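# Refit the band around the carton and corner guard

## Task

Loop the band back around the carton so it passes over both the corner guard and the carton; once finished, the guard must be sitting in its proper spot and the carton must rest flat, not tipped.

## Robot and tools

Robot: two arms, left_arm and right_arm, each a six-joint arm with a parallel two-finger gripper. left_arm's base is on the +y side of the table at (+0.044, +0.465, +0.125) m, right_arm's on the -y side at (-0.029, -0.458, +0.137) m. The arm names do not match image left or right. Scene frame: origin at table centre, table top at z = +0.020 m, +z up. Each arm reports its hand position, orientation and velocities in its own base frame. Fixed cameras and the table use the scene frame. Motion offsets run along each arm's current Hand target axes. The fingers point along the gripper's +x and close along its y. end_effector_position is the point between the fingers, about 3-4 cm behind the tips, and only the last 1.5 cm of each finger face is flat.

Row layout, shared by execute_actions and move: a single list of 14 numbers, each in [-1, 1]. The first 7 are for left_arm, in the order dx, dy, dz, rx, ry, rz, opening. The next 7 are the same for right_arm. Both arms are always included. dx..rz are offsets, not poses. They are measured from that arm's Hand target as it was when the action or move began, along the Hand target's own axes. 1.0 equals 0.6 m of travel or 180 degrees of turn. rx, ry, rz form one rotation vector. Sending the same offset again moves the arm further. Sending six zeros re-requests the present Hand target, which is also how you stop a push. Opening is absolute: +1 is fully open (0.080 m), -1 is fully closed, and empty fingers meet near -0.78. Closing fully takes about 0.6 s or more. Any opening you send is a command, so to keep a gripper as it is, resend its current value.

execute_actions(actions, cameras): actions is a list of actions. Each action holds up to 15 rows, one per 1/30 s step, and if fewer rows are given the last one repeats to fill 15. Every row counts from the start pose of its own action. An empty actions list returns images and the full state. cameras takes names, ["all"] or [].

move(target, speed, blend, opening_speed, grip_force, blocking, cameras): drives each gripper in a straight line toward its offset. target is either one 14-number row or a list of up to 15 rows, and every row counts from the same starting Hand targets. speed is in m/s, from 0.002 to 4.3, default 0.25, and turning is capped at twice that in rad/s. It can be one value or one per target. blend is a corner radius in m; 0 means stop at each target. opening_speed is per second on the -1..+1 scale, minimum 0.2. grip_force is newtons per finger pad, 8 to 34, and stays set until changed. blocking=false returns after about 0.5 s while the move carries on. A move is limited to 10 s. It does not steer around obstacles, and faster moves hit harder and stray more. Avoid paths that pass close to an arm's own base. The move: line reports how it ended. done means the arm is within 8 mm and 2 degrees. off_target, held and blocked mean something stopped it, possibly contact. fault means a stop. limits=paced means the pose was clipped; limits=held means steps were withheld.

wait(seconds 0-10) lets time pass. stop() brings a running move to rest. zoom_image(camera, region [x0,y0,x1,y1] in pixels, at most 504x504) enlarges part of the latest image from cam_high, cam_low, cam_left_wrist or cam_right_wrist. All four images are 672x504. read_manual only returns licence text. finished_scene(scene) ends the scene permanently, and the goal has to hold without the robot touching anything.

Reading results: Hand target is the last commanded pose after clipping, and the next offsets build on it. Grippers often stop short of it or sag, especially at long reach, so check position and tilt and correct them. Each step, orientation is clipped to within 32 degrees of the measured orientation. grip_measured uses the same scale as opening, is accurate to about 2 mm, and reads narrower under a squeeze. To grip, command roughly 0.08 below the reading at first contact. grip_effort_n is motor effort (negative means closing), not pad force. Joint torques include gravity. External joint torques estimate outside pushes. MOTOR HOT appears from 50 °C, and at 95 °C the arm stops for 30-60 s or longer. Holding loads and stretching out raise heat.

Things to avoid: a contact torque reaching a joint's limit (waist 17.8, shoulder 22, elbow 22, wrist pitch 5.8, wrist yaw 5.78, wrist roll 5.42 N m) stops the arm for 10 s. Large single-step jumps trigger an over-speed fault. Arm-on-arm contact, including one gripper closing on the other's fingers, can fail the scene. Do not strike heavy or fixed objects, slam, drop parts, let go of moving parts, or lean on the camera cables. Anything that ends up off the table, or is left there, means failure. Loose objects can get a brief push now and then.

Each tool is called as name(argument=value, ...) on one line, values as JSON.

## Session

execute_actions(actions=[])

Scene clock: 0.00 s.
left_arm: end_effector_position=(+0.4284, +0.0384, +0.0866) grip_measured=+1.000 grip_effort_n=n/a end_effector_quat_wxyz=(+0.938, -0.162, +0.191, -0.239) | right_arm: end_effector_position=(+0.3418, +0.1296, +0.2249) grip_measured=+1.000 grip_effort_n=n/a end_effector_quat_wxyz=(+0.944, -0.123, +0.307, +0.009)
Joint positions: left_arm=[0.36 1.901 0.779 0.671 0.869 -0.071 0.08] | right_arm=[0.562 1.329 1.079 -0.476 0.503 0.122 0.08]
Joint velocities: within noise
Joint torques (N m): no reading
External joint torques (N m): no reading
Motor temperatures (°C): left_arm=[26 30 32 28 28 35] | right_arm=[28 29 29 35 29 31]
Heat: left arm: hottest wrist roll 35 °C (+0.0 °C/min); right arm: hottest wrist pitch 35 °C (+0.0 °C/min).
Hand target: left_arm +0.4288, +0.0385, +0.0878; +0.939, -0.161, +0.190, -0.239 | right_arm +0.3419, +0.1296, +0.2262; +0.944, -0.122, +0.305, +0.009
Tool commands: left_gripper/opening=+1.0 right_gripper/opening=+1.0

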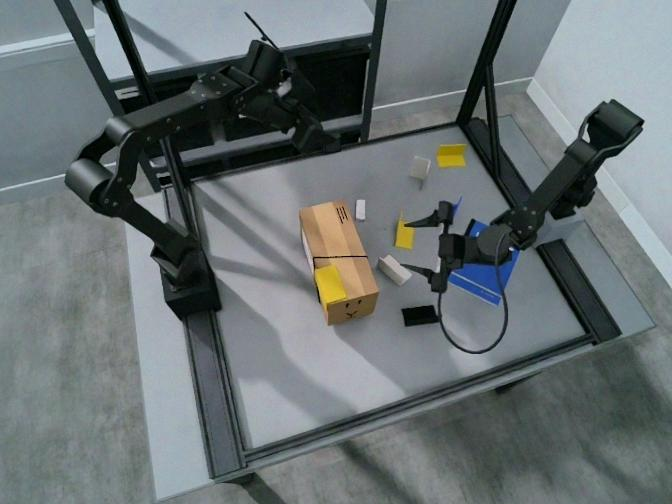

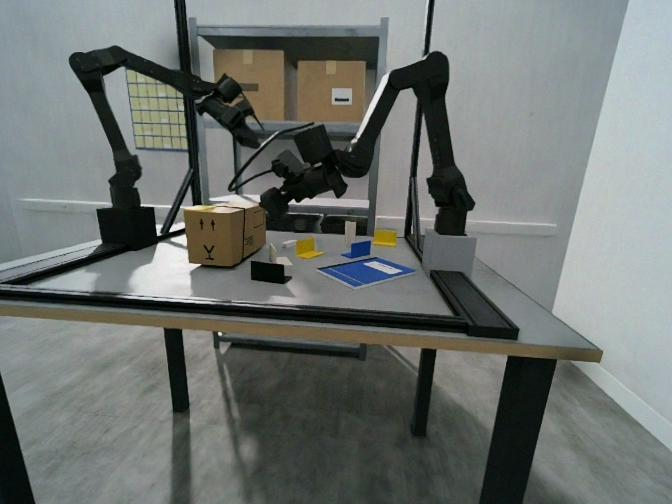

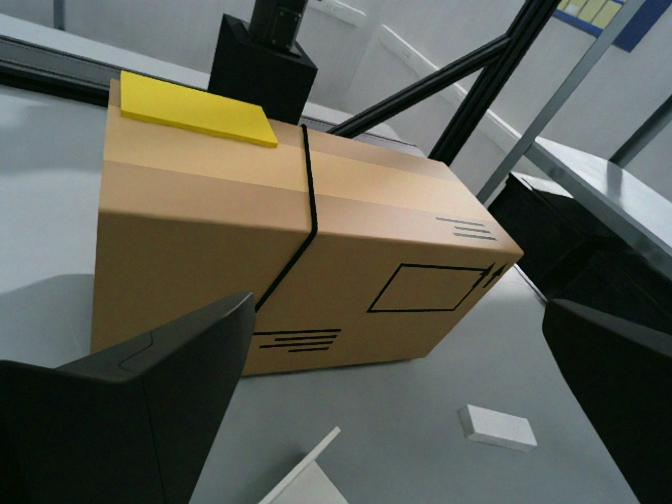

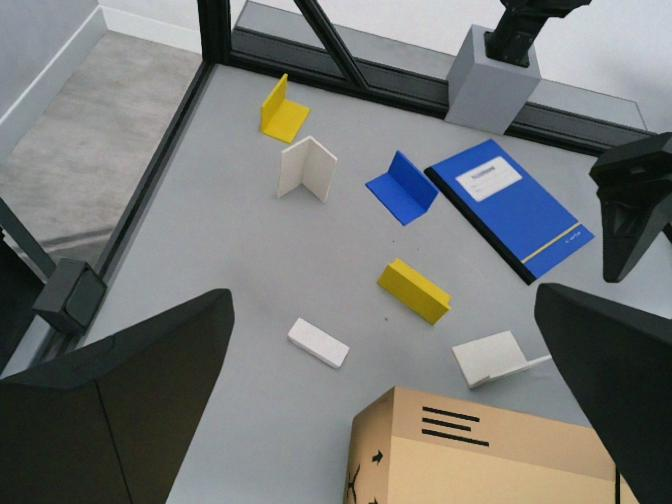

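zoom_image(camera="cam_high", region=[260, 170, 460, 340])

zoom_image(camera="cam_low", region=[160, 180, 460, 300])

zoom_image(camera="cam_left_wrist", region=[60, 40, 560, 504])

zoom_image(camera="cam_right_wrist", region=[240, 50, 672, 504])

Scaled by 2.520 from the camera's 672x504 image, which has a finer 960x720 frame.

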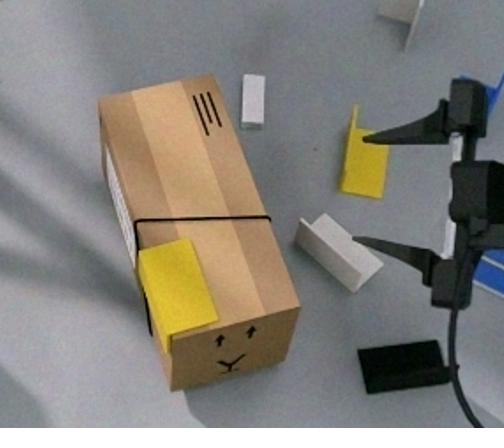

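Scaled by 1.680 from the camera's 672x504 image, which has a finer 960x720 frame.

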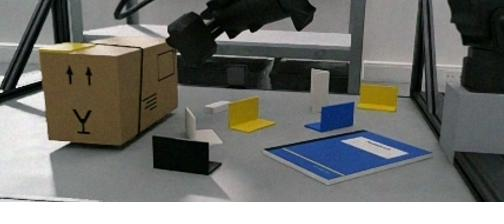

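Scaled by 1.008 from the camera's 672x504 image, which has a finer 960x720 frame.

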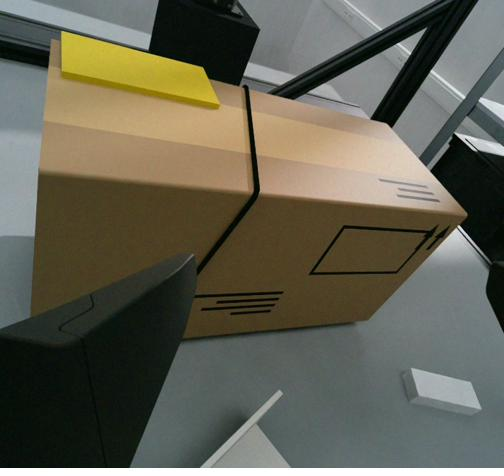

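Scaled by 1.110 from the camera's 672x504 image, which has a finer 960x720 frame.

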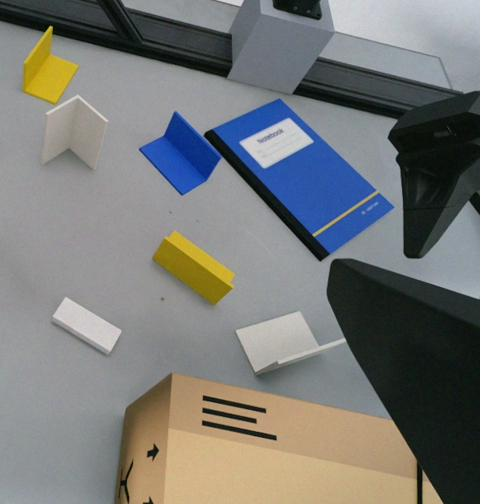

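zoom_image(camera="cam_high", region=[290, 190, 390, 335])

zoom_image(camera="cam_low", region=[175, 190, 275, 275])

zoom_image(camera="cam_left_wrist", region=[90, 60, 350, 260])

Scaled by 3.476 from the camera's 672x504 image, which has a finer 960x720 frame.

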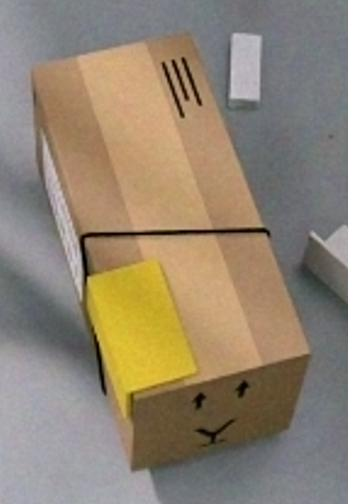

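Scaled by 5.040 from the camera's 672x504 image, which has a finer 960x720 frame.

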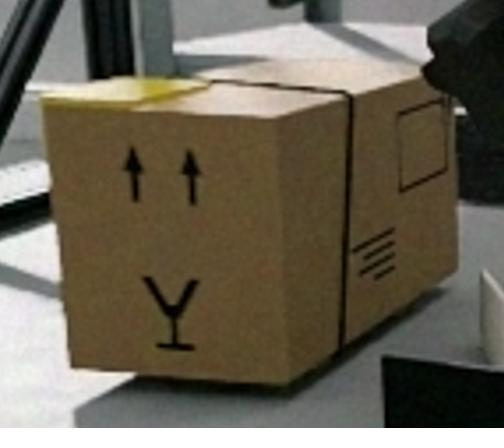

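Scaled by 1.938 from the camera's 672x504 image, which has a finer 960x720 frame.

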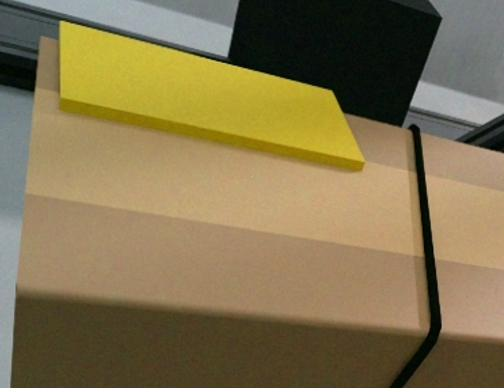

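move(target=[-0.1732, -0.103, -0.0783, 0.0753, -0.0155, 0.1693, 1.0, -0.1267, -0.3033, -0.1937, 0.0772, 0.0237, 0.0218, 1.0], speed=0.2, cameras=["all"])

Scene clock: 4.60 s.
left_arm: end_effector_position=(+0.3019, +0.0308, +0.1013) grip_measured=+1.000 grip_effort_n=-1.2 end_effector_quat_wxyz=(+0.985, -0.003, +0.172, -0.001) | right_arm: end_effector_position=(+0.2290, -0.0694, +0.2166) grip_measured=+1.000 grip_effort_n=2.6 end_effector_quat_wxyz=(+0.938, +0.006, +0.346, -0.002)
Joint positions: left_arm=[0.193 1.151 0.178 0.621 0.184 0.061 0.08] | right_arm=[-0.546 0.831 0.846 -0.8 -0.407 -0.363 0.08]
Joint torques (N m): left_arm=[-0.3 -3.49 4.31 1.33 -0.07 0.11] | right_arm=[-0.2 -1.02 6.95 0.87 -0.34 -0.16]
External joint torques (N m): left_arm=[-0.32 -0.92 -1.38 -0.33 -0.11 0.11] | right_arm=[-0.2 0.41 0.33 -0.53 -0.15 -0.17]
Heat: left arm: hottest wrist roll 35 °C (+0.0 °C/min); right arm: hottest wrist pitch 35 °C (+0.0 °C/min).
Hand target: left_arm +0.3000, +0.0301, +0.0999; +0.985, -0.001, +0.173, -0.001 | right_arm +0.2299, -0.0700, +0.2199; +0.939, +0.003, +0.343, -0.001
Off the commanded pose: left_arm 0.003 m, 0 deg | right_arm 0.004 m, 1 deg.
move: done
camera_calibration:
cam_left_wrist: T_world_to_cam=[[0.0351806, -0.999282, 0.0140476, 0.0322896], [-0.634547, -0.0331947, -0.772171, 0.299626], [0.772083, 0.0182516, -0.635259, -0.087973], [0, 0, 0, 1]] pos_world=[0.256913, 0.0438181, 0.175023]
cam_right_wrist: T_world_to_cam=[[-0.00142911, -0.998098, -0.0616336, -0.0462581], [-0.881747, 0.0303316, -0.470747, 0.331869], [0.471721, 0.0536724, -0.880113, 0.162823], [0, 0, 0, 1]] pos_world=[0.215751, -0.0649754, 0.296678]

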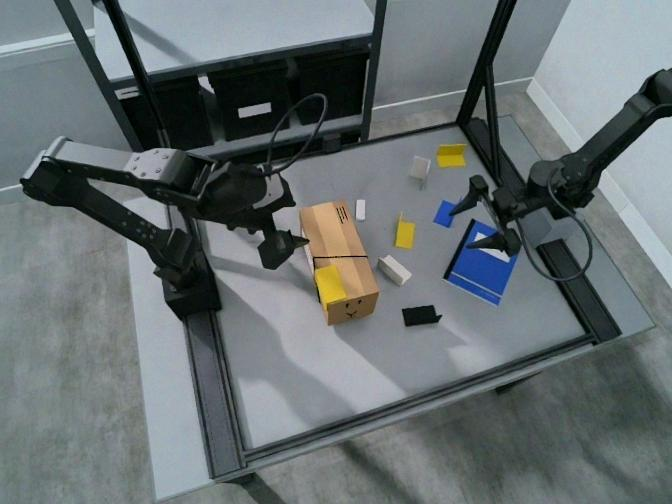

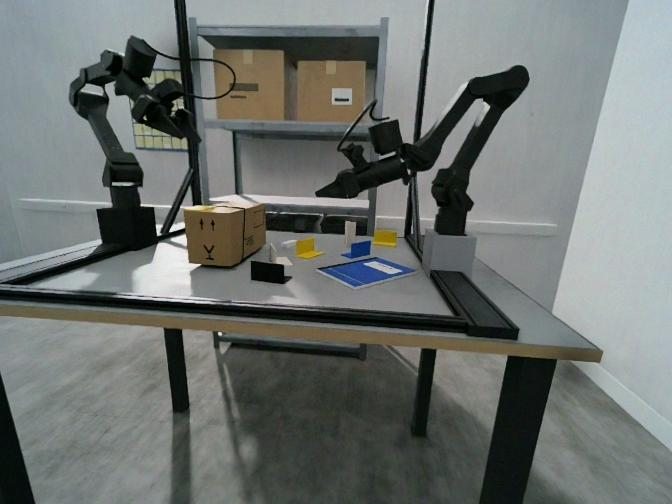

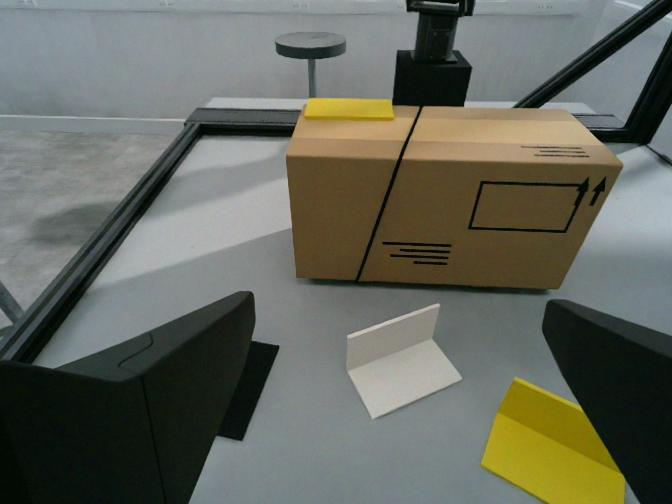

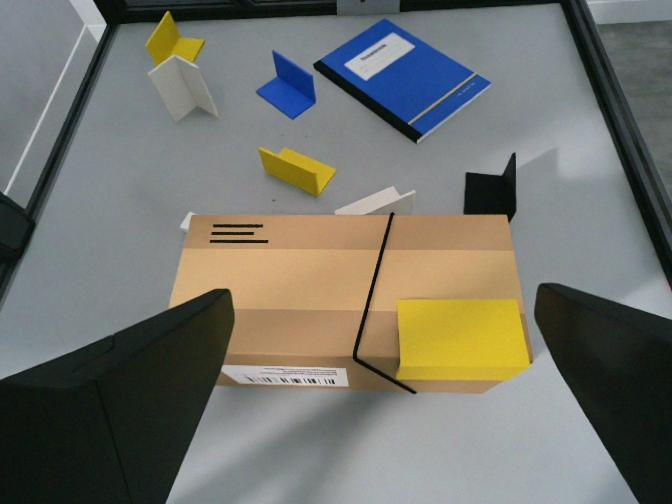

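zoom_image(camera="cam_right_wrist", region=[320, 200, 560, 410])

zoom_image(camera="cam_left_wrist", region=[270, 80, 480, 300])

Scaled by 2.100 from the camera's 672x504 image, which has a finer 960x720 frame.

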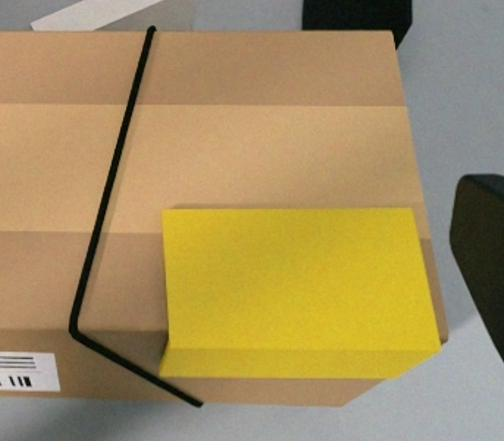

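Scaled by 2.291 from the camera's 672x504 image, which has a finer 960x720 frame.

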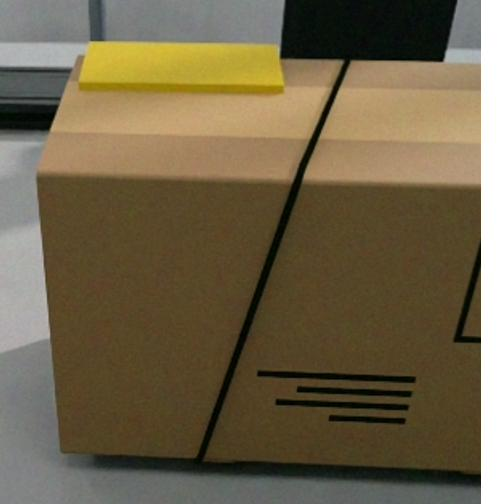

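move(target=[0, 0, 0, 0, 0, 0, 1.0, 0.2193, 0.0107, -0.0765, 0.082, 0.2753, -0.0399, 0.3], speed=0.2, cameras=["all"])

Scene clock: 10.60 s.
left_arm: end_effector_position=(+0.3019, +0.0308, +0.1012) grip_measured=+1.000 grip_effort_n=-0.7 end_effector_quat_wxyz=(+0.985, -0.003, +0.172, -0.001) | right_arm: end_effector_position=(+0.2990, -0.0631, +0.1010) grip_measured=+0.304 grip_effort_n=-16.0 end_effector_quat_wxyz=(+0.702, +0.098, +0.699, -0.096)
Joint positions: left_arm=[0.193 1.151 0.178 0.621 0.184 0.061 0.08] | right_arm=[-0.209 1.711 1.288 -1.145 -0.002 0.067 0.049]
Joint torques (N m): left_arm=[-0.35 -3.4 4.46 1.27 -0.02 0.13] | right_arm=[0.23 -5.81 5.89 0.01 0.02 0.19]
External joint torques (N m): left_arm=[-0.35 -0.76 -1.32 -0.43 -0.06 0.13] | right_arm=[0.27 0.87 0.3 -0.32 0.02 0.19]
Heat: left arm: hottest wrist roll 35 °C (+0.0 °C/min); right arm: hottest wrist pitch 36 °C (+5.7 °C/min).
Hand target: left_arm +0.2999, +0.0301, +0.0999; +0.985, -0.001, +0.174, -0.001 | right_arm +0.3010, -0.0630, +0.1002; +0.700, +0.099, +0.700, -0.099
Off the commanded pose: left_arm 0.002 m, 0 deg | right_arm 0.002 m, 0 deg.
move: done
camera_calibration:
cam_left_wrist: T_world_to_cam=[[0.0351882, -0.999282, 0.0140328, 0.0322916], [-0.634873, -0.0331958, -0.771903, 0.299587], [0.771815, 0.0182528, -0.635586, -0.0879106], [0, 0, 0, 1]] pos_world=[0.256914, 0.0438181, 0.174924]
cam_right_wrist: T_world_to_cam=[[-0.305462, -0.95133, -0.0407864, 0.0448228], [-0.891785, 0.270802, 0.362472, 0.273028], [-0.333785, 0.147094, -0.931102, 0.279567], [0, 0, 0, 1]] pos_world=[0.350489, -0.0724179, 0.163169]

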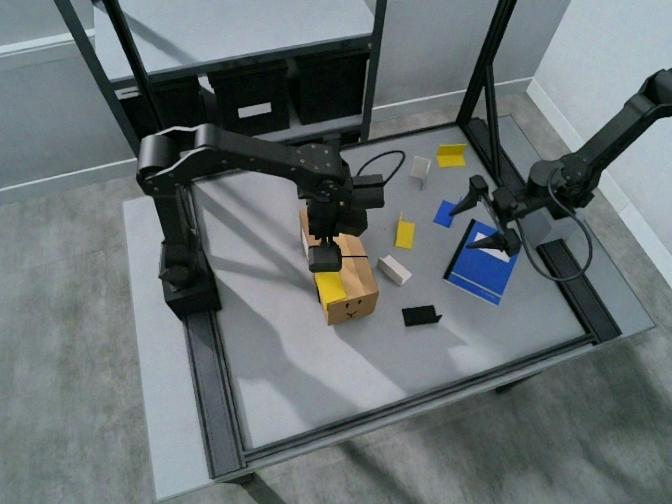

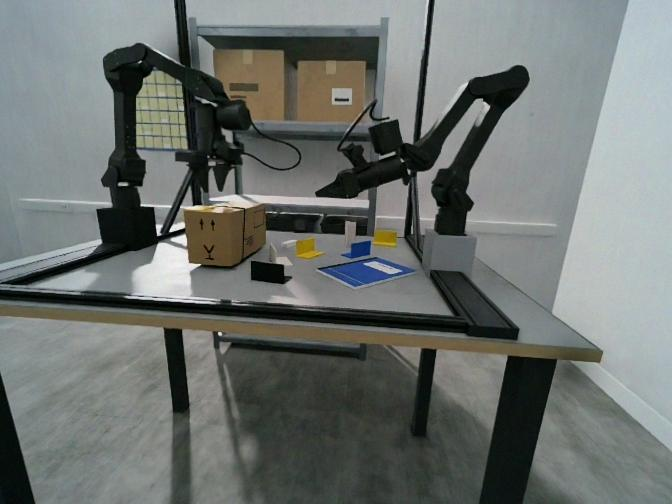

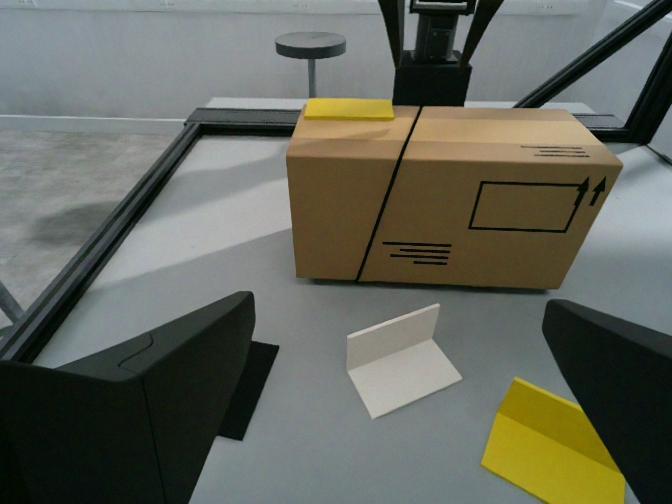

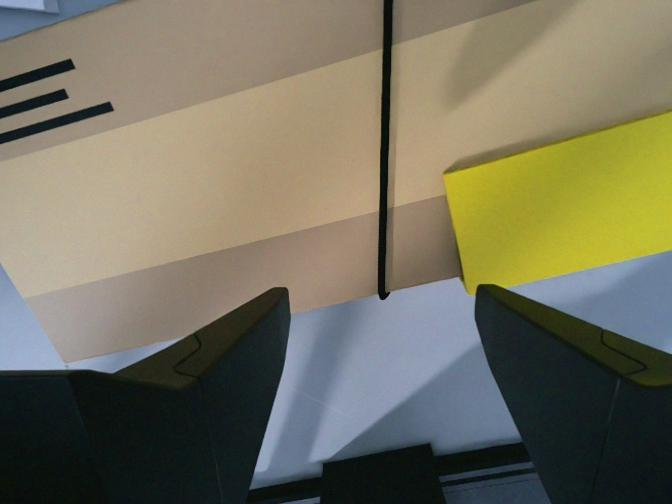

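move(target=[0, 0, 0, 0, 0, 0, 1.0, 0.0667, -0.005, -0.02, 0, 0, 0, -0.5], speed=0.15, cameras=["cam_left_wrist", "cam_right_wrist"])

Scene clock: 11.93 s.
left_arm: end_effector_position=(+0.3019, +0.0308, +0.1012) grip_measured=+1.000 grip_effort_n=-1.2 end_effector_quat_wxyz=(+0.985, -0.003, +0.172, -0.001) | right_arm: end_effector_position=(+0.2904, -0.0620, +0.0635) grip_measured=-0.496 grip_effort_n=-16.0 end_effector_quat_wxyz=(+0.703, +0.099, +0.697, -0.098)
Joint positions: left_arm=[0.193 1.151 0.178 0.621 0.184 0.061 0.08] | right_arm=[-0.212 1.711 1.135 -0.986 -0.002 0.067 0.013]
Joint torques (N m): left_arm=[-0.22 -3.35 4.48 1.3 -0.08 0.13] | right_arm=[-0.13 -6.17 4.03 0.35 0.02 -0.01]
External joint torques (N m): left_arm=[-0.24 -0.77 -1.2 -0.36 -0.11 0.13] | right_arm=[-0.13 0.33 -1.39 0 0.02 -0.01]
Heat: left arm: hottest wrist roll 35 °C (+0.0 °C/min); right arm: hottest wrist pitch 36 °C (+5.0 °C/min).
Hand target: left_arm +0.2999, +0.0301, +0.0999; +0.985, -0.001, +0.174, -0.001 | right_arm +0.2886, -0.0626, +0.0601; +0.700, +0.099, +0.700, -0.099
Off the commanded pose: left_arm 0.002 m, 0 deg | right_arm 0.004 m, 1 deg.
move: done
camera_calibration:
cam_left_wrist: T_world_to_cam=[[0.0351882, -0.999282, 0.0140328, 0.0322916], [-0.634873, -0.0331958, -0.771903, 0.299587], [0.771815, 0.0182528, -0.635586, -0.0879106], [0, 0, 0, 1]] pos_world=[0.256914, 0.0438181, 0.174924]
cam_right_wrist: T_world_to_cam=[[-0.307777, -0.950561, -0.0413104, 0.0424213], [-0.892954, 0.273589, 0.357467, 0.279454], [-0.328492, 0.146908, -0.933012, 0.2402], [0, 0, 0, 1]] pos_world=[0.341499, -0.0714188, 0.125966]
Images, in order (width x height): cam_left_wrist 672x504, cam_right_wrist 672x504.

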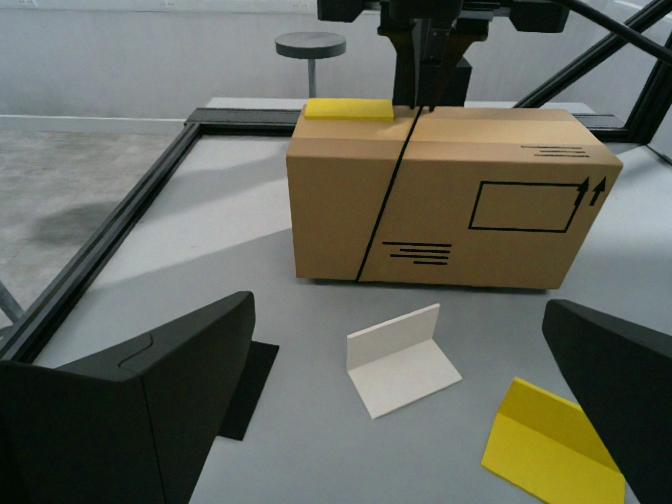

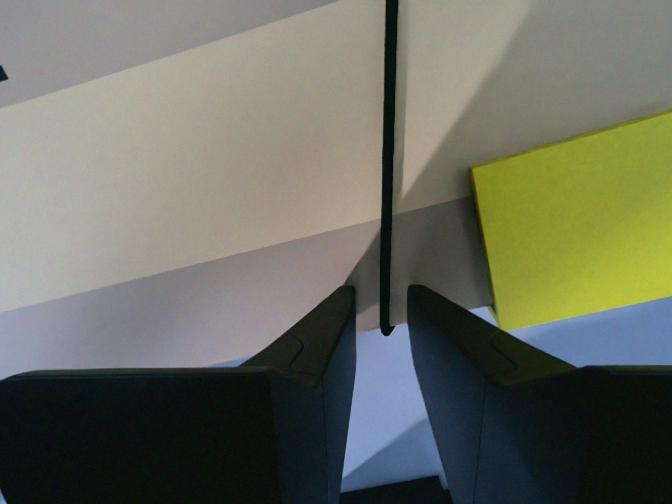

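move(target=[0, 0, 0, 0, 0, 0, 1.0, 0.0167, -0.0045, -0.0133, 0, 0, 0, -0.5], speed=0.1, cameras=["cam_left_wrist", "cam_right_wrist"])

zoom_image(camera="cam_right_wrist", region=[300, 230, 480, 370])

Scene clock: 13.00 s.
left_arm: end_effector_position=(+0.3019, +0.0308, +0.1012) grip_measured=+1.000 grip_effort_n=-0.7 end_effector_quat_wxyz=(+0.985, -0.003, +0.172, -0.001) | right_arm: end_effector_position=(+0.2880, -0.0621, +0.0610) grip_measured=-0.496 grip_effort_n=-16.5 end_effector_quat_wxyz=(+0.713, +0.099, +0.687, -0.098)
Joint positions: left_arm=[0.193 1.151 0.178 0.621 0.184 0.061 0.08] | right_arm=[-0.215 1.684 1.092 -0.943 -0.005 0.065 0.013]
Joint torques (N m): left_arm=[-0.41 -3.48 4.34 1.33 -0.04 0.08] | right_arm=[-0.47 -4.82 2.26 0.44 0.09 -0.17]
External joint torques (N m): left_arm=[-0.42 -0.88 -1.35 -0.34 -0.07 0.08] | right_arm=[-0.48 1.55 -3.28 0.02 0.1 -0.17]
Heat: left arm: hottest wrist roll 35 °C (+0.0 °C/min); right arm: hottest wrist pitch 36 °C (+4.6 °C/min).
Hand target: left_arm +0.2999, +0.0301, +0.0999; +0.985, -0.001, +0.174, -0.001 | right_arm +0.2802, -0.0629, +0.0501; +0.700, +0.099, +0.700, -0.099
Off the commanded pose: left_arm 0.002 m, 0 deg | right_arm 0.013 m, 2 deg.
move: off_target (right_arm)
camera_calibration:
cam_left_wrist: T_world_to_cam=[[0.0351882, -0.999282, 0.0140328, 0.0322916], [-0.634873, -0.0331958, -0.771903, 0.299587], [0.771815, 0.0182528, -0.635586, -0.0879106], [0, 0, 0, 1]] pos_world=[0.256914, 0.0438181, 0.174924]
cam_right_wrist: T_world_to_cam=[[-0.307946, -0.950274, -0.0463617, 0.0418678], [-0.902215, 0.276212, 0.331233, 0.282634], [-0.301956, 0.14383, -0.942409, 0.22976], [0, 0, 0, 1]] pos_world=[0.337267, -0.0713271, 0.124851]
Images, in order (width x height): cam_left_wrist 672x504, cam_right_wrist 672x504.

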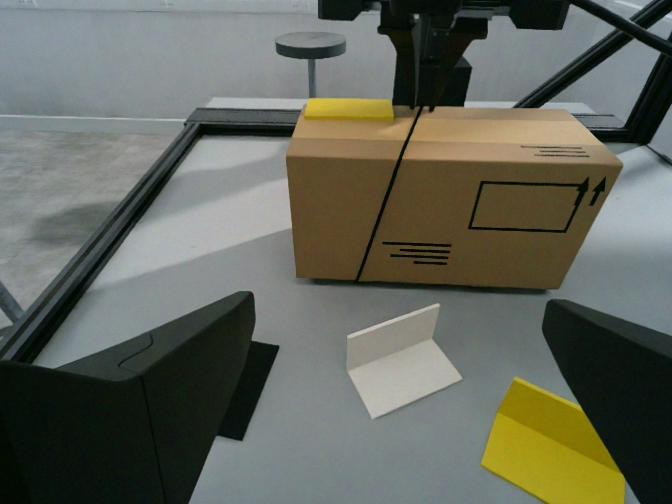

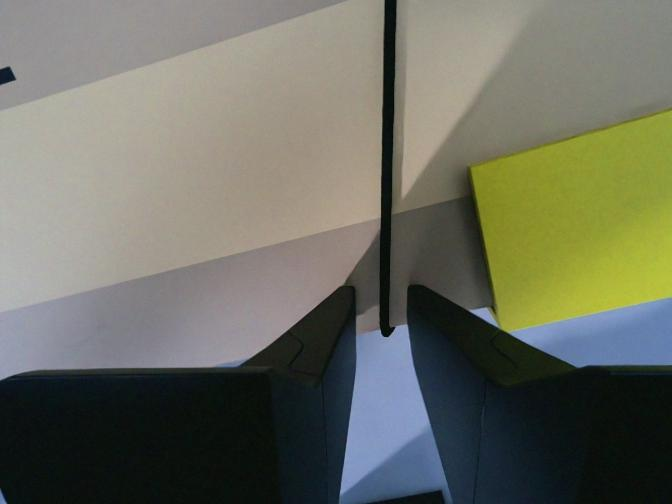

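Scaled by 2.800 from the camera's 672x504 image, which has a finer 960x720 frame.

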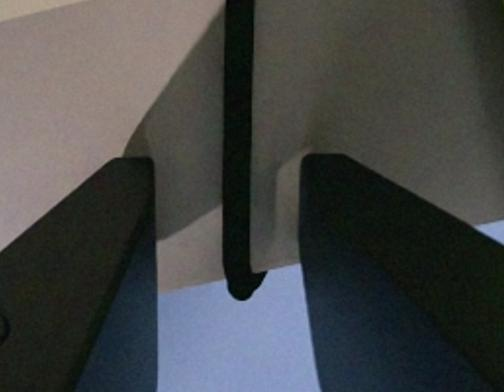

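move(target=[0, 0, 0, 0, 0, 0, 1.0, -0.0232, 0.0032, 0.0122, 0, 0, 0, -0.5], speed=0.1, cameras=["cam_right_wrist"])

zoom_image(camera="cam_right_wrist", region=[300, 230, 480, 370])

Scene clock: 14.17 s.
left_arm: end_effector_position=(+0.3019, +0.0308, +0.1012) grip_measured=+1.000 grip_effort_n=-1.6 end_effector_quat_wxyz=(+0.985, -0.003, +0.172, -0.001) | right_arm: end_effector_position=(+0.2861, -0.0621, +0.0647) grip_measured=-0.496 grip_effort_n=-15.6 end_effector_quat_wxyz=(+0.701, +0.100, +0.699, -0.098)
Joint positions: left_arm=[0.193 1.151 0.178 0.621 0.184 0.061 0.08] | right_arm=[-0.215 1.699 1.126 -0.995 -0.002 0.065 0.013]
Joint torques (N m): left_arm=[-0.15 -3.45 4.29 1.33 -0.05 0.09] | right_arm=[-0.04 -5.51 5.7 -0.01 0.02 -0.04]
External joint torques (N m): left_arm=[-0.16 -0.85 -1.4 -0.34 -0.09 0.09] | right_arm=[-0.04 0.89 0.24 -0.37 0.03 -0.04]
Heat: left arm: hottest wrist roll 35 °C (+0.0 °C/min); right arm: hottest wrist pitch 36 °C (+4.2 °C/min).
Hand target: left_arm +0.2999, +0.0301, +0.0999; +0.985, -0.001, +0.174, -0.001 | right_arm +0.2877, -0.0631, +0.0640; +0.700, +0.099, +0.700, -0.099
Off the commanded pose: left_arm 0.002 m, 0 deg | right_arm 0.002 m, 0 deg.
move: done
camera_calibration:
cam_right_wrist: T_world_to_cam=[[-0.309852, -0.949914, -0.0406813, 0.0416087], [-0.890416, 0.27491, 0.362744, 0.274195], [-0.333392, 0.14862, -0.931, 0.241288], [0, 0, 0, 1]] pos_world=[0.337484, -0.0717147, 0.126869]
Images, in order (width x height): cam_right_wrist 672x504.

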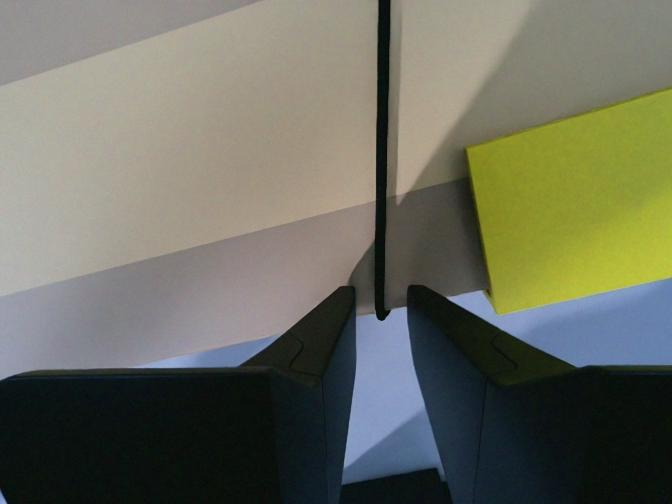

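Scaled by 2.800 from the camera's 672x504 image, which has a finer 960x720 frame.

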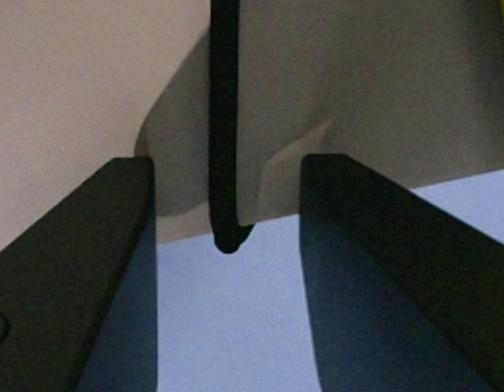

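move(target=[0, 0, 0, 0, 0, 0, 1.0, 0.0045, 0, 0.0067, 0, 0, 0, -0.5], speed=0.1, cameras=["cam_right_wrist"])

zoom_image(camera="cam_right_wrist", region=[300, 230, 480, 370])

Scene clock: 15.00 s.
left_arm: end_effector_position=(+0.3019, +0.0308, +0.1012) grip_measured=+1.000 grip_effort_n=-1.2 end_effector_quat_wxyz=(+0.985, -0.003, +0.172, -0.001) | right_arm: end_effector_position=(+0.2885, -0.0627, +0.0633) grip_measured=-0.496 grip_effort_n=-15.6 end_effector_quat_wxyz=(+0.700, +0.100, +0.700, -0.098)
Joint positions: left_arm=[0.193 1.151 0.178 0.621 0.184 0.061 0.08] | right_arm=[-0.215 1.713 1.136 -0.994 -0.002 0.065 0.013]
Joint torques (N m): left_arm=[-0.41 -3.49 4.38 1.3 -0.02 0.14] | right_arm=[-0.12 -5.18 5.67 0.5 0.03 -0.06]
External joint torques (N m): left_arm=[-0.42 -0.9 -1.3 -0.37 -0.05 0.13] | right_arm=[-0.13 1.35 0.23 0.15 0.03 -0.06]
Heat: left arm: hottest wrist roll 35 °C (+0.0 °C/min); right arm: hottest wrist pitch 36 °C (+4.0 °C/min).
Hand target: left_arm +0.2999, +0.0301, +0.0999; +0.985, -0.001, +0.174, -0.001 | right_arm +0.2916, -0.0642, +0.0613; +0.700, +0.099, +0.700, -0.099
Off the commanded pose: left_arm 0.002 m, 0 deg | right_arm 0.004 m, 0 deg.
move: done
camera_calibration:
cam_right_wrist: T_world_to_cam=[[-0.309953, -0.949895, -0.0403441, 0.041803], [-0.889184, 0.274599, 0.365988, 0.276488], [-0.336572, 0.149313, -0.929744, 0.241761], [0, 0, 0, 1]] pos_world=[0.340176, -0.0723128, 0.125271]
Images, in order (width x height): cam_right_wrist 672x504.

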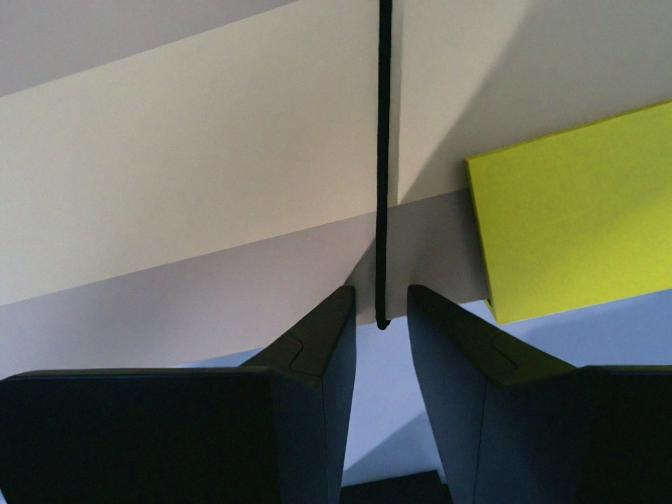

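Scaled by 2.800 from the camera's 672x504 image, which has a finer 960x720 frame.

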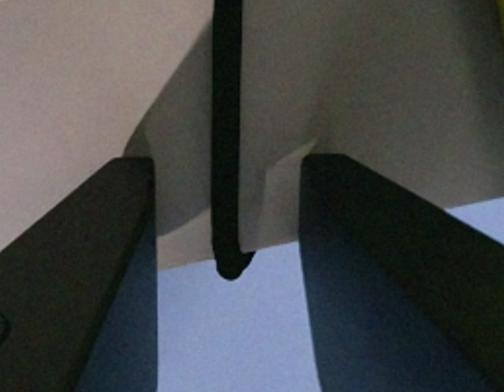

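move(target=[0, 0, 0, 0, 0, 0, 1.0, 0.0012, 0, 0, 0, 0, 0, -1.0], opening_speed=0.4, cameras=["cam_right_wrist"])

zoom_image(camera="cam_right_wrist", region=[300, 230, 480, 370])

Scene clock: 17.17 s.
left_arm: end_effector_position=(+0.3019, +0.0308, +0.1012) grip_measured=+1.000 grip_effort_n=-1.6 end_effector_quat_wxyz=(+0.985, -0.003, +0.172, -0.001) | right_arm: end_effector_position=(+0.2902, -0.0632, +0.0634) grip_measured=-0.771 grip_effort_n=-31.4 end_effector_quat_wxyz=(+0.702, +0.100, +0.698, -0.098)
Joint positions: left_arm=[0.193 1.151 0.178 0.621 0.184 0.061 0.08] | right_arm=[-0.216 1.714 1.137 -0.988 -0.002 0.065 0]
Joint torques (N m): left_arm=[-0.3 -3.55 4.33 1.28 -0.07 0.1] | right_arm=[-0.11 -5.23 5.34 0.31 0.01 -0.06]
External joint torques (N m): left_arm=[-0.3 -0.92 -1.42 -0.41 -0.11 0.1] | right_arm=[-0.09 1.32 -0.12 -0.04 0 -0.06]
Heat: left arm: hottest wrist roll 35 °C (+0.0 °C/min); right arm: hottest wrist pitch 36 °C (+3.5 °C/min).
Hand target: left_arm +0.2999, +0.0301, +0.0999; +0.985, -0.001, +0.174, -0.001 | right_arm +0.2916, -0.0642, +0.0606; +0.700, +0.099, +0.700, -0.099
Off the commanded pose: left_arm 0.002 m, 0 deg | right_arm 0.003 m, 0 deg.
move: done
camera_calibration:
cam_right_wrist: T_world_to_cam=[[-0.310074, -0.949844, -0.0406271, 0.0418283], [-0.891347, 0.275582, 0.359938, 0.279221], [-0.330689, 0.14782, -0.932091, 0.240825], [0, 0, 0, 1]] pos_world=[0.341491, -0.0728168, 0.125668]
Images, in order (width x height): cam_right_wrist 672x504.

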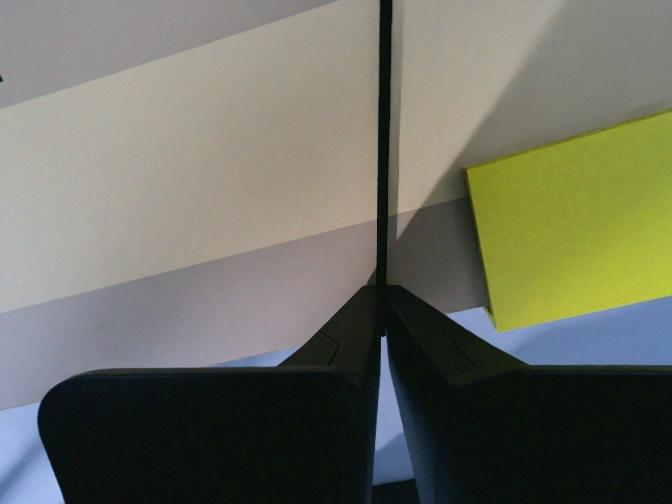

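Scaled by 2.800 from the camera's 672x504 image, which has a finer 960x720 frame.

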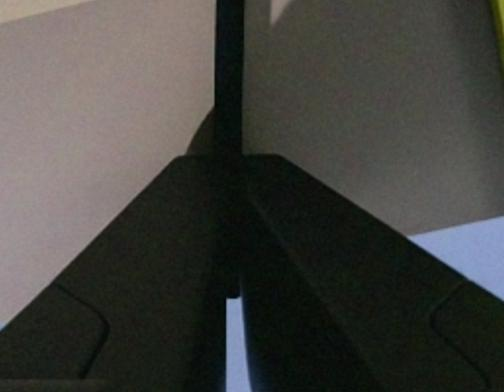

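move(target=[0, 0, 0, 0, 0, 0, 1.0, -0.02, 0, 0, 0, 0, 0, -1.0], speed=0.04, cameras=["cam_right_wrist", "cam_left_wrist"])

zoom_image(camera="cam_right_wrist", region=[300, 230, 480, 370])

zoom_image(camera="cam_left_wrist", region=[300, 0, 540, 180])

Scene clock: 18.13 s.
left_arm: end_effector_position=(+0.3019, +0.0308, +0.1012) grip_measured=+1.000 grip_effort_n=-1.2 end_effector_quat_wxyz=(+0.985, -0.003, +0.172, -0.001) | right_arm: end_effector_position=(+0.2892, -0.0635, +0.0695) grip_measured=-0.771 grip_effort_n=-29.5 end_effector_quat_wxyz=(+0.697, +0.100, +0.703, -0.099)
Joint positions: left_arm=[0.193 1.151 0.178 0.621 0.184 0.061 0.08] | right_arm=[-0.216 1.714 1.163 -1.028 0 0.065 0]
Joint torques (N m): left_arm=[-0.33 -3.5 4.4 1.27 -0.05 0.16] | right_arm=[0 -6.94 6.05 -0.17 -0.05 -0.06]
External joint torques (N m): left_arm=[-0.32 -0.92 -1.26 -0.38 -0.09 0.16] | right_arm=[0 -0.39 0.6 -0.49 -0.05 -0.07]
Heat: left arm: hottest wrist roll 35 °C (+0.0 °C/min); right arm: hottest wrist pitch 36 °C (+3.3 °C/min).
Hand target: left_arm +0.2999, +0.0301, +0.0999; +0.985, -0.001, +0.174, -0.001 | right_arm +0.2916, -0.0642, +0.0726; +0.700, +0.099, +0.700, -0.099
Off the commanded pose: left_arm 0.002 m, 0 deg | right_arm 0.004 m, 0 deg.
move: done
camera_calibration:
cam_left_wrist: T_world_to_cam=[[0.0351882, -0.999282, 0.0140328, 0.0322916], [-0.634873, -0.0331958, -0.771903, 0.299587], [0.771815, 0.0182528, -0.635586, -0.0879106], [0, 0, 0, 1]] pos_world=[0.256914, 0.0438181, 0.174924]
cam_right_wrist: T_world_to_cam=[[-0.311309, -0.949576, -0.0373052, 0.0416352], [-0.88595, 0.275802, 0.372863, 0.273742], [-0.343773, 0.149126, -0.927136, 0.249793], [0, 0, 0, 1]] pos_world=[0.341356, -0.0732135, 0.131077]
Images, in order (width x height): cam_left_wrist 672x504, cam_right_wrist 672x504.

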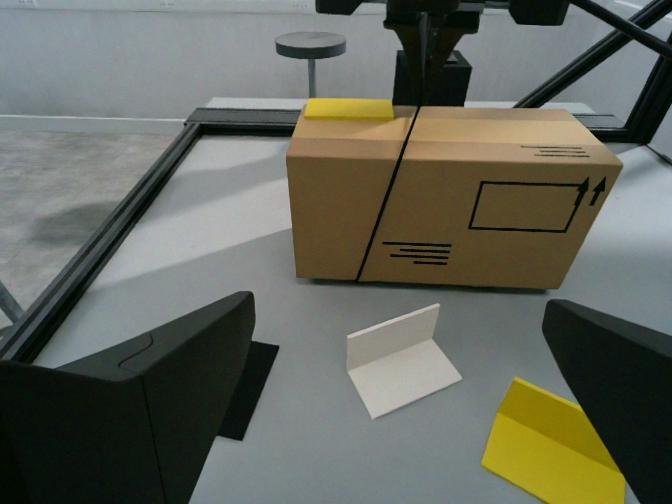

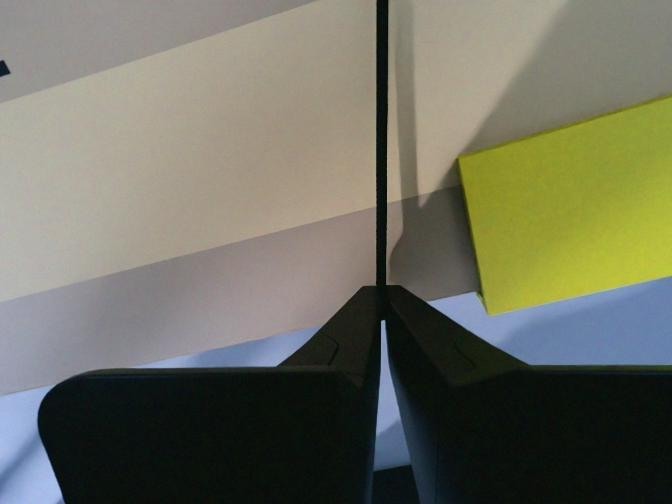

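Scaled by 2.800 from the camera's 672x504 image, which has a finer 960x720 frame.

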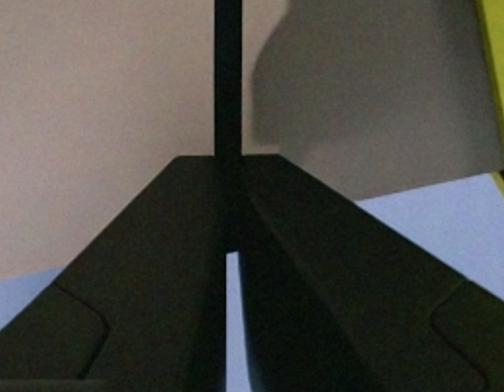

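Scaled by 2.100 from the camera's 672x504 image, which has a finer 960x720 frame.

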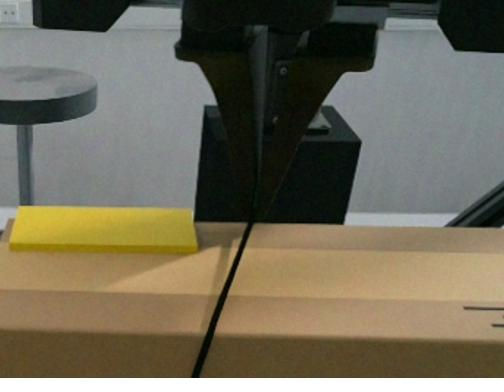

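move(target=[[0, 0, 0, 0, 0, 0, 1.0, -0.0373, 0, 0, 0, 0, 0, -1.0], [0, 0, 0, 0, 0, 0, 1.0, -0.0373, -0.0055, -0.0192, 0, 0, 0, -1.0]], speed=0.04, blend=0.005, cameras=["all"])

zoom_image(camera="cam_high", region=[270, 180, 400, 340])

zoom_image(camera="cam_left_wrist", region=[270, 20, 510, 300])

Scene clock: 19.83 s.
left_arm: end_effector_position=(+0.3019, +0.0308, +0.1012) grip_measured=+1.000 grip_effort_n=-1.2 end_effector_quat_wxyz=(+0.985, -0.003, +0.172, -0.001) | right_arm: end_effector_position=(+0.2815, -0.0645, +0.0942) grip_measured=-0.774 grip_effort_n=-16.0 end_effector_quat_wxyz=(+0.699, +0.099, +0.701, -0.101)
Joint positions: left_arm=[0.193 1.151 0.178 0.621 0.184 0.061 0.08] | right_arm=[-0.224 1.659 1.202 -1.118 0.003 0.06 0]
Joint torques (N m): left_arm=[-0.29 -3.4 4.43 1.29 -0.07 0.11] | right_arm=[-0.12 -7.66 4.26 0.12 -0.14 -0.18]
External joint torques (N m): left_arm=[-0.29 -0.81 -1.26 -0.38 -0.11 0.11] | right_arm=[-0.12 -1.38 -1.35 -0.22 -0.14 -0.18]
Heat: left arm: hottest wrist roll 35 °C (+0.0 °C/min); right arm: hottest wrist pitch 36 °C (+3.0 °C/min).
Hand target: left_arm +0.2999, +0.0301, +0.0999; +0.985, -0.001, +0.174, -0.001 | right_arm +0.2796, -0.0642, +0.0950; +0.700, +0.099, +0.700, -0.099
Off the commanded pose: left_arm 0.002 m, 0 deg | right_arm 0.002 m, 0 deg.
move: done
camera_calibration:
cam_left_wrist: T_world_to_cam=[[0.0351882, -0.999282, 0.0140328, 0.0322916], [-0.634873, -0.0331958, -0.771903, 0.299587], [0.771815, 0.0182528, -0.635586, -0.0879106], [0, 0, 0, 1]] pos_world=[0.256914, 0.0438181, 0.174924]
cam_right_wrist: T_world_to_cam=[[-0.313365, -0.948981, -0.0351793, 0.0397076], [-0.886882, 0.279214, 0.368076, 0.25891], [-0.339475, 0.146542, -0.92913, 0.268939], [0, 0, 0, 1]] pos_world=[0.333364, -0.0740206, 0.155978]

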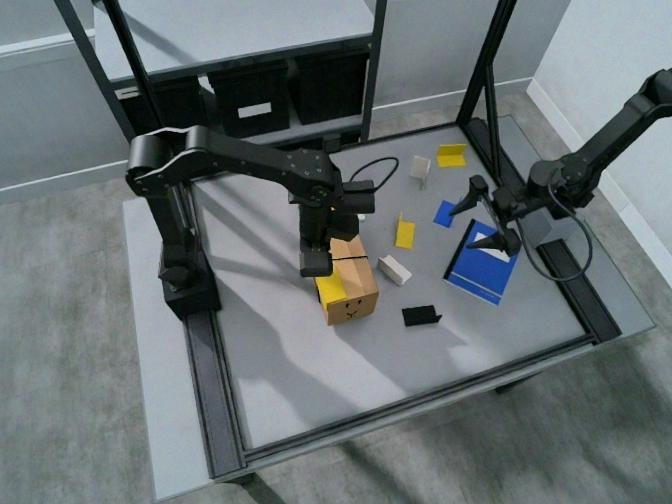

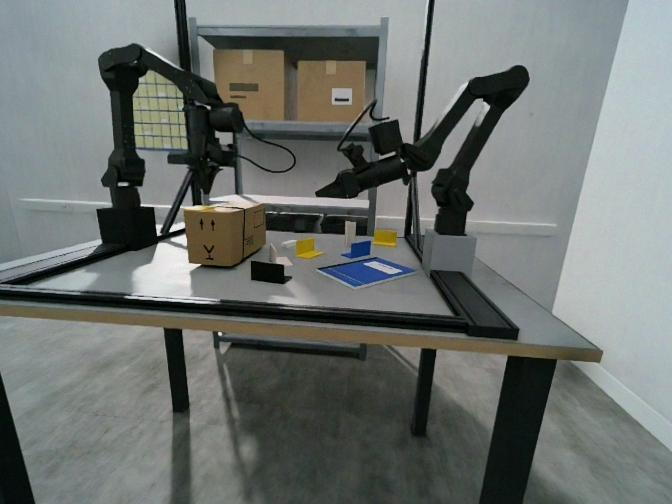

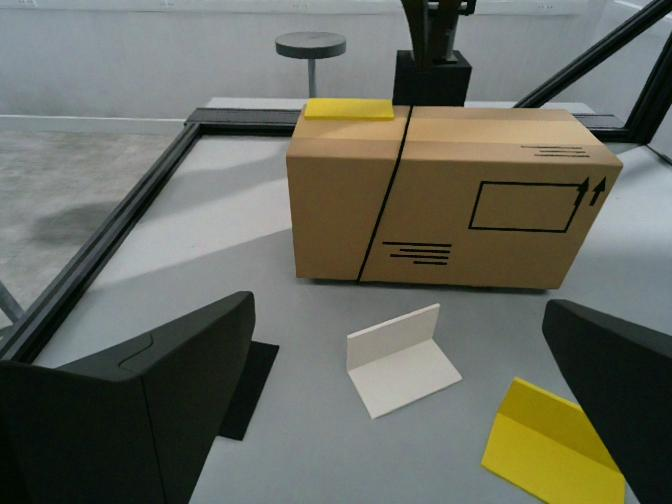

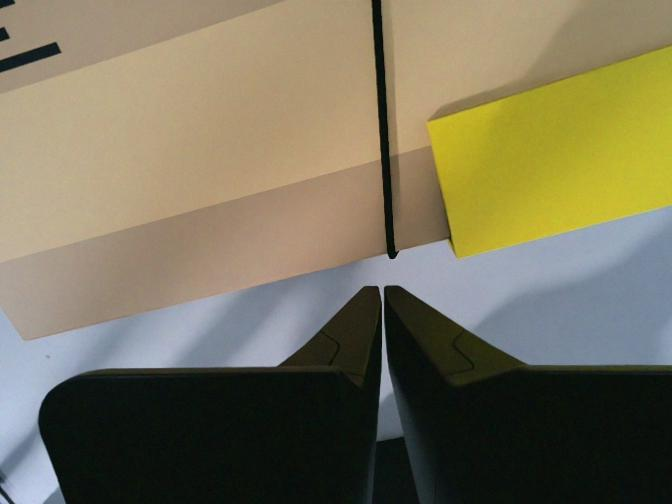

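Scaled by 3.150 from the camera's 672x504 image, which has a finer 960x720 frame.

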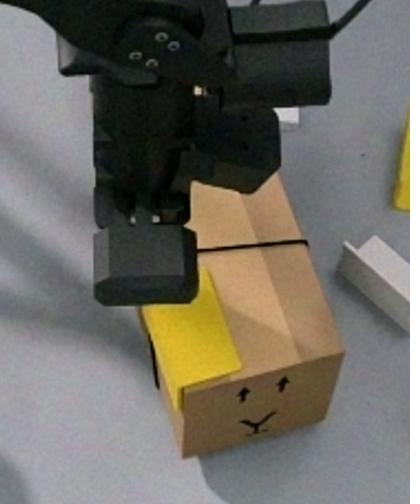

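Scaled by 1.800 from the camera's 672x504 image, which has a finer 960x720 frame.

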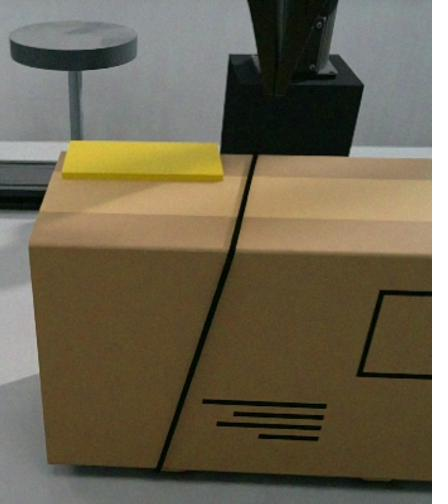

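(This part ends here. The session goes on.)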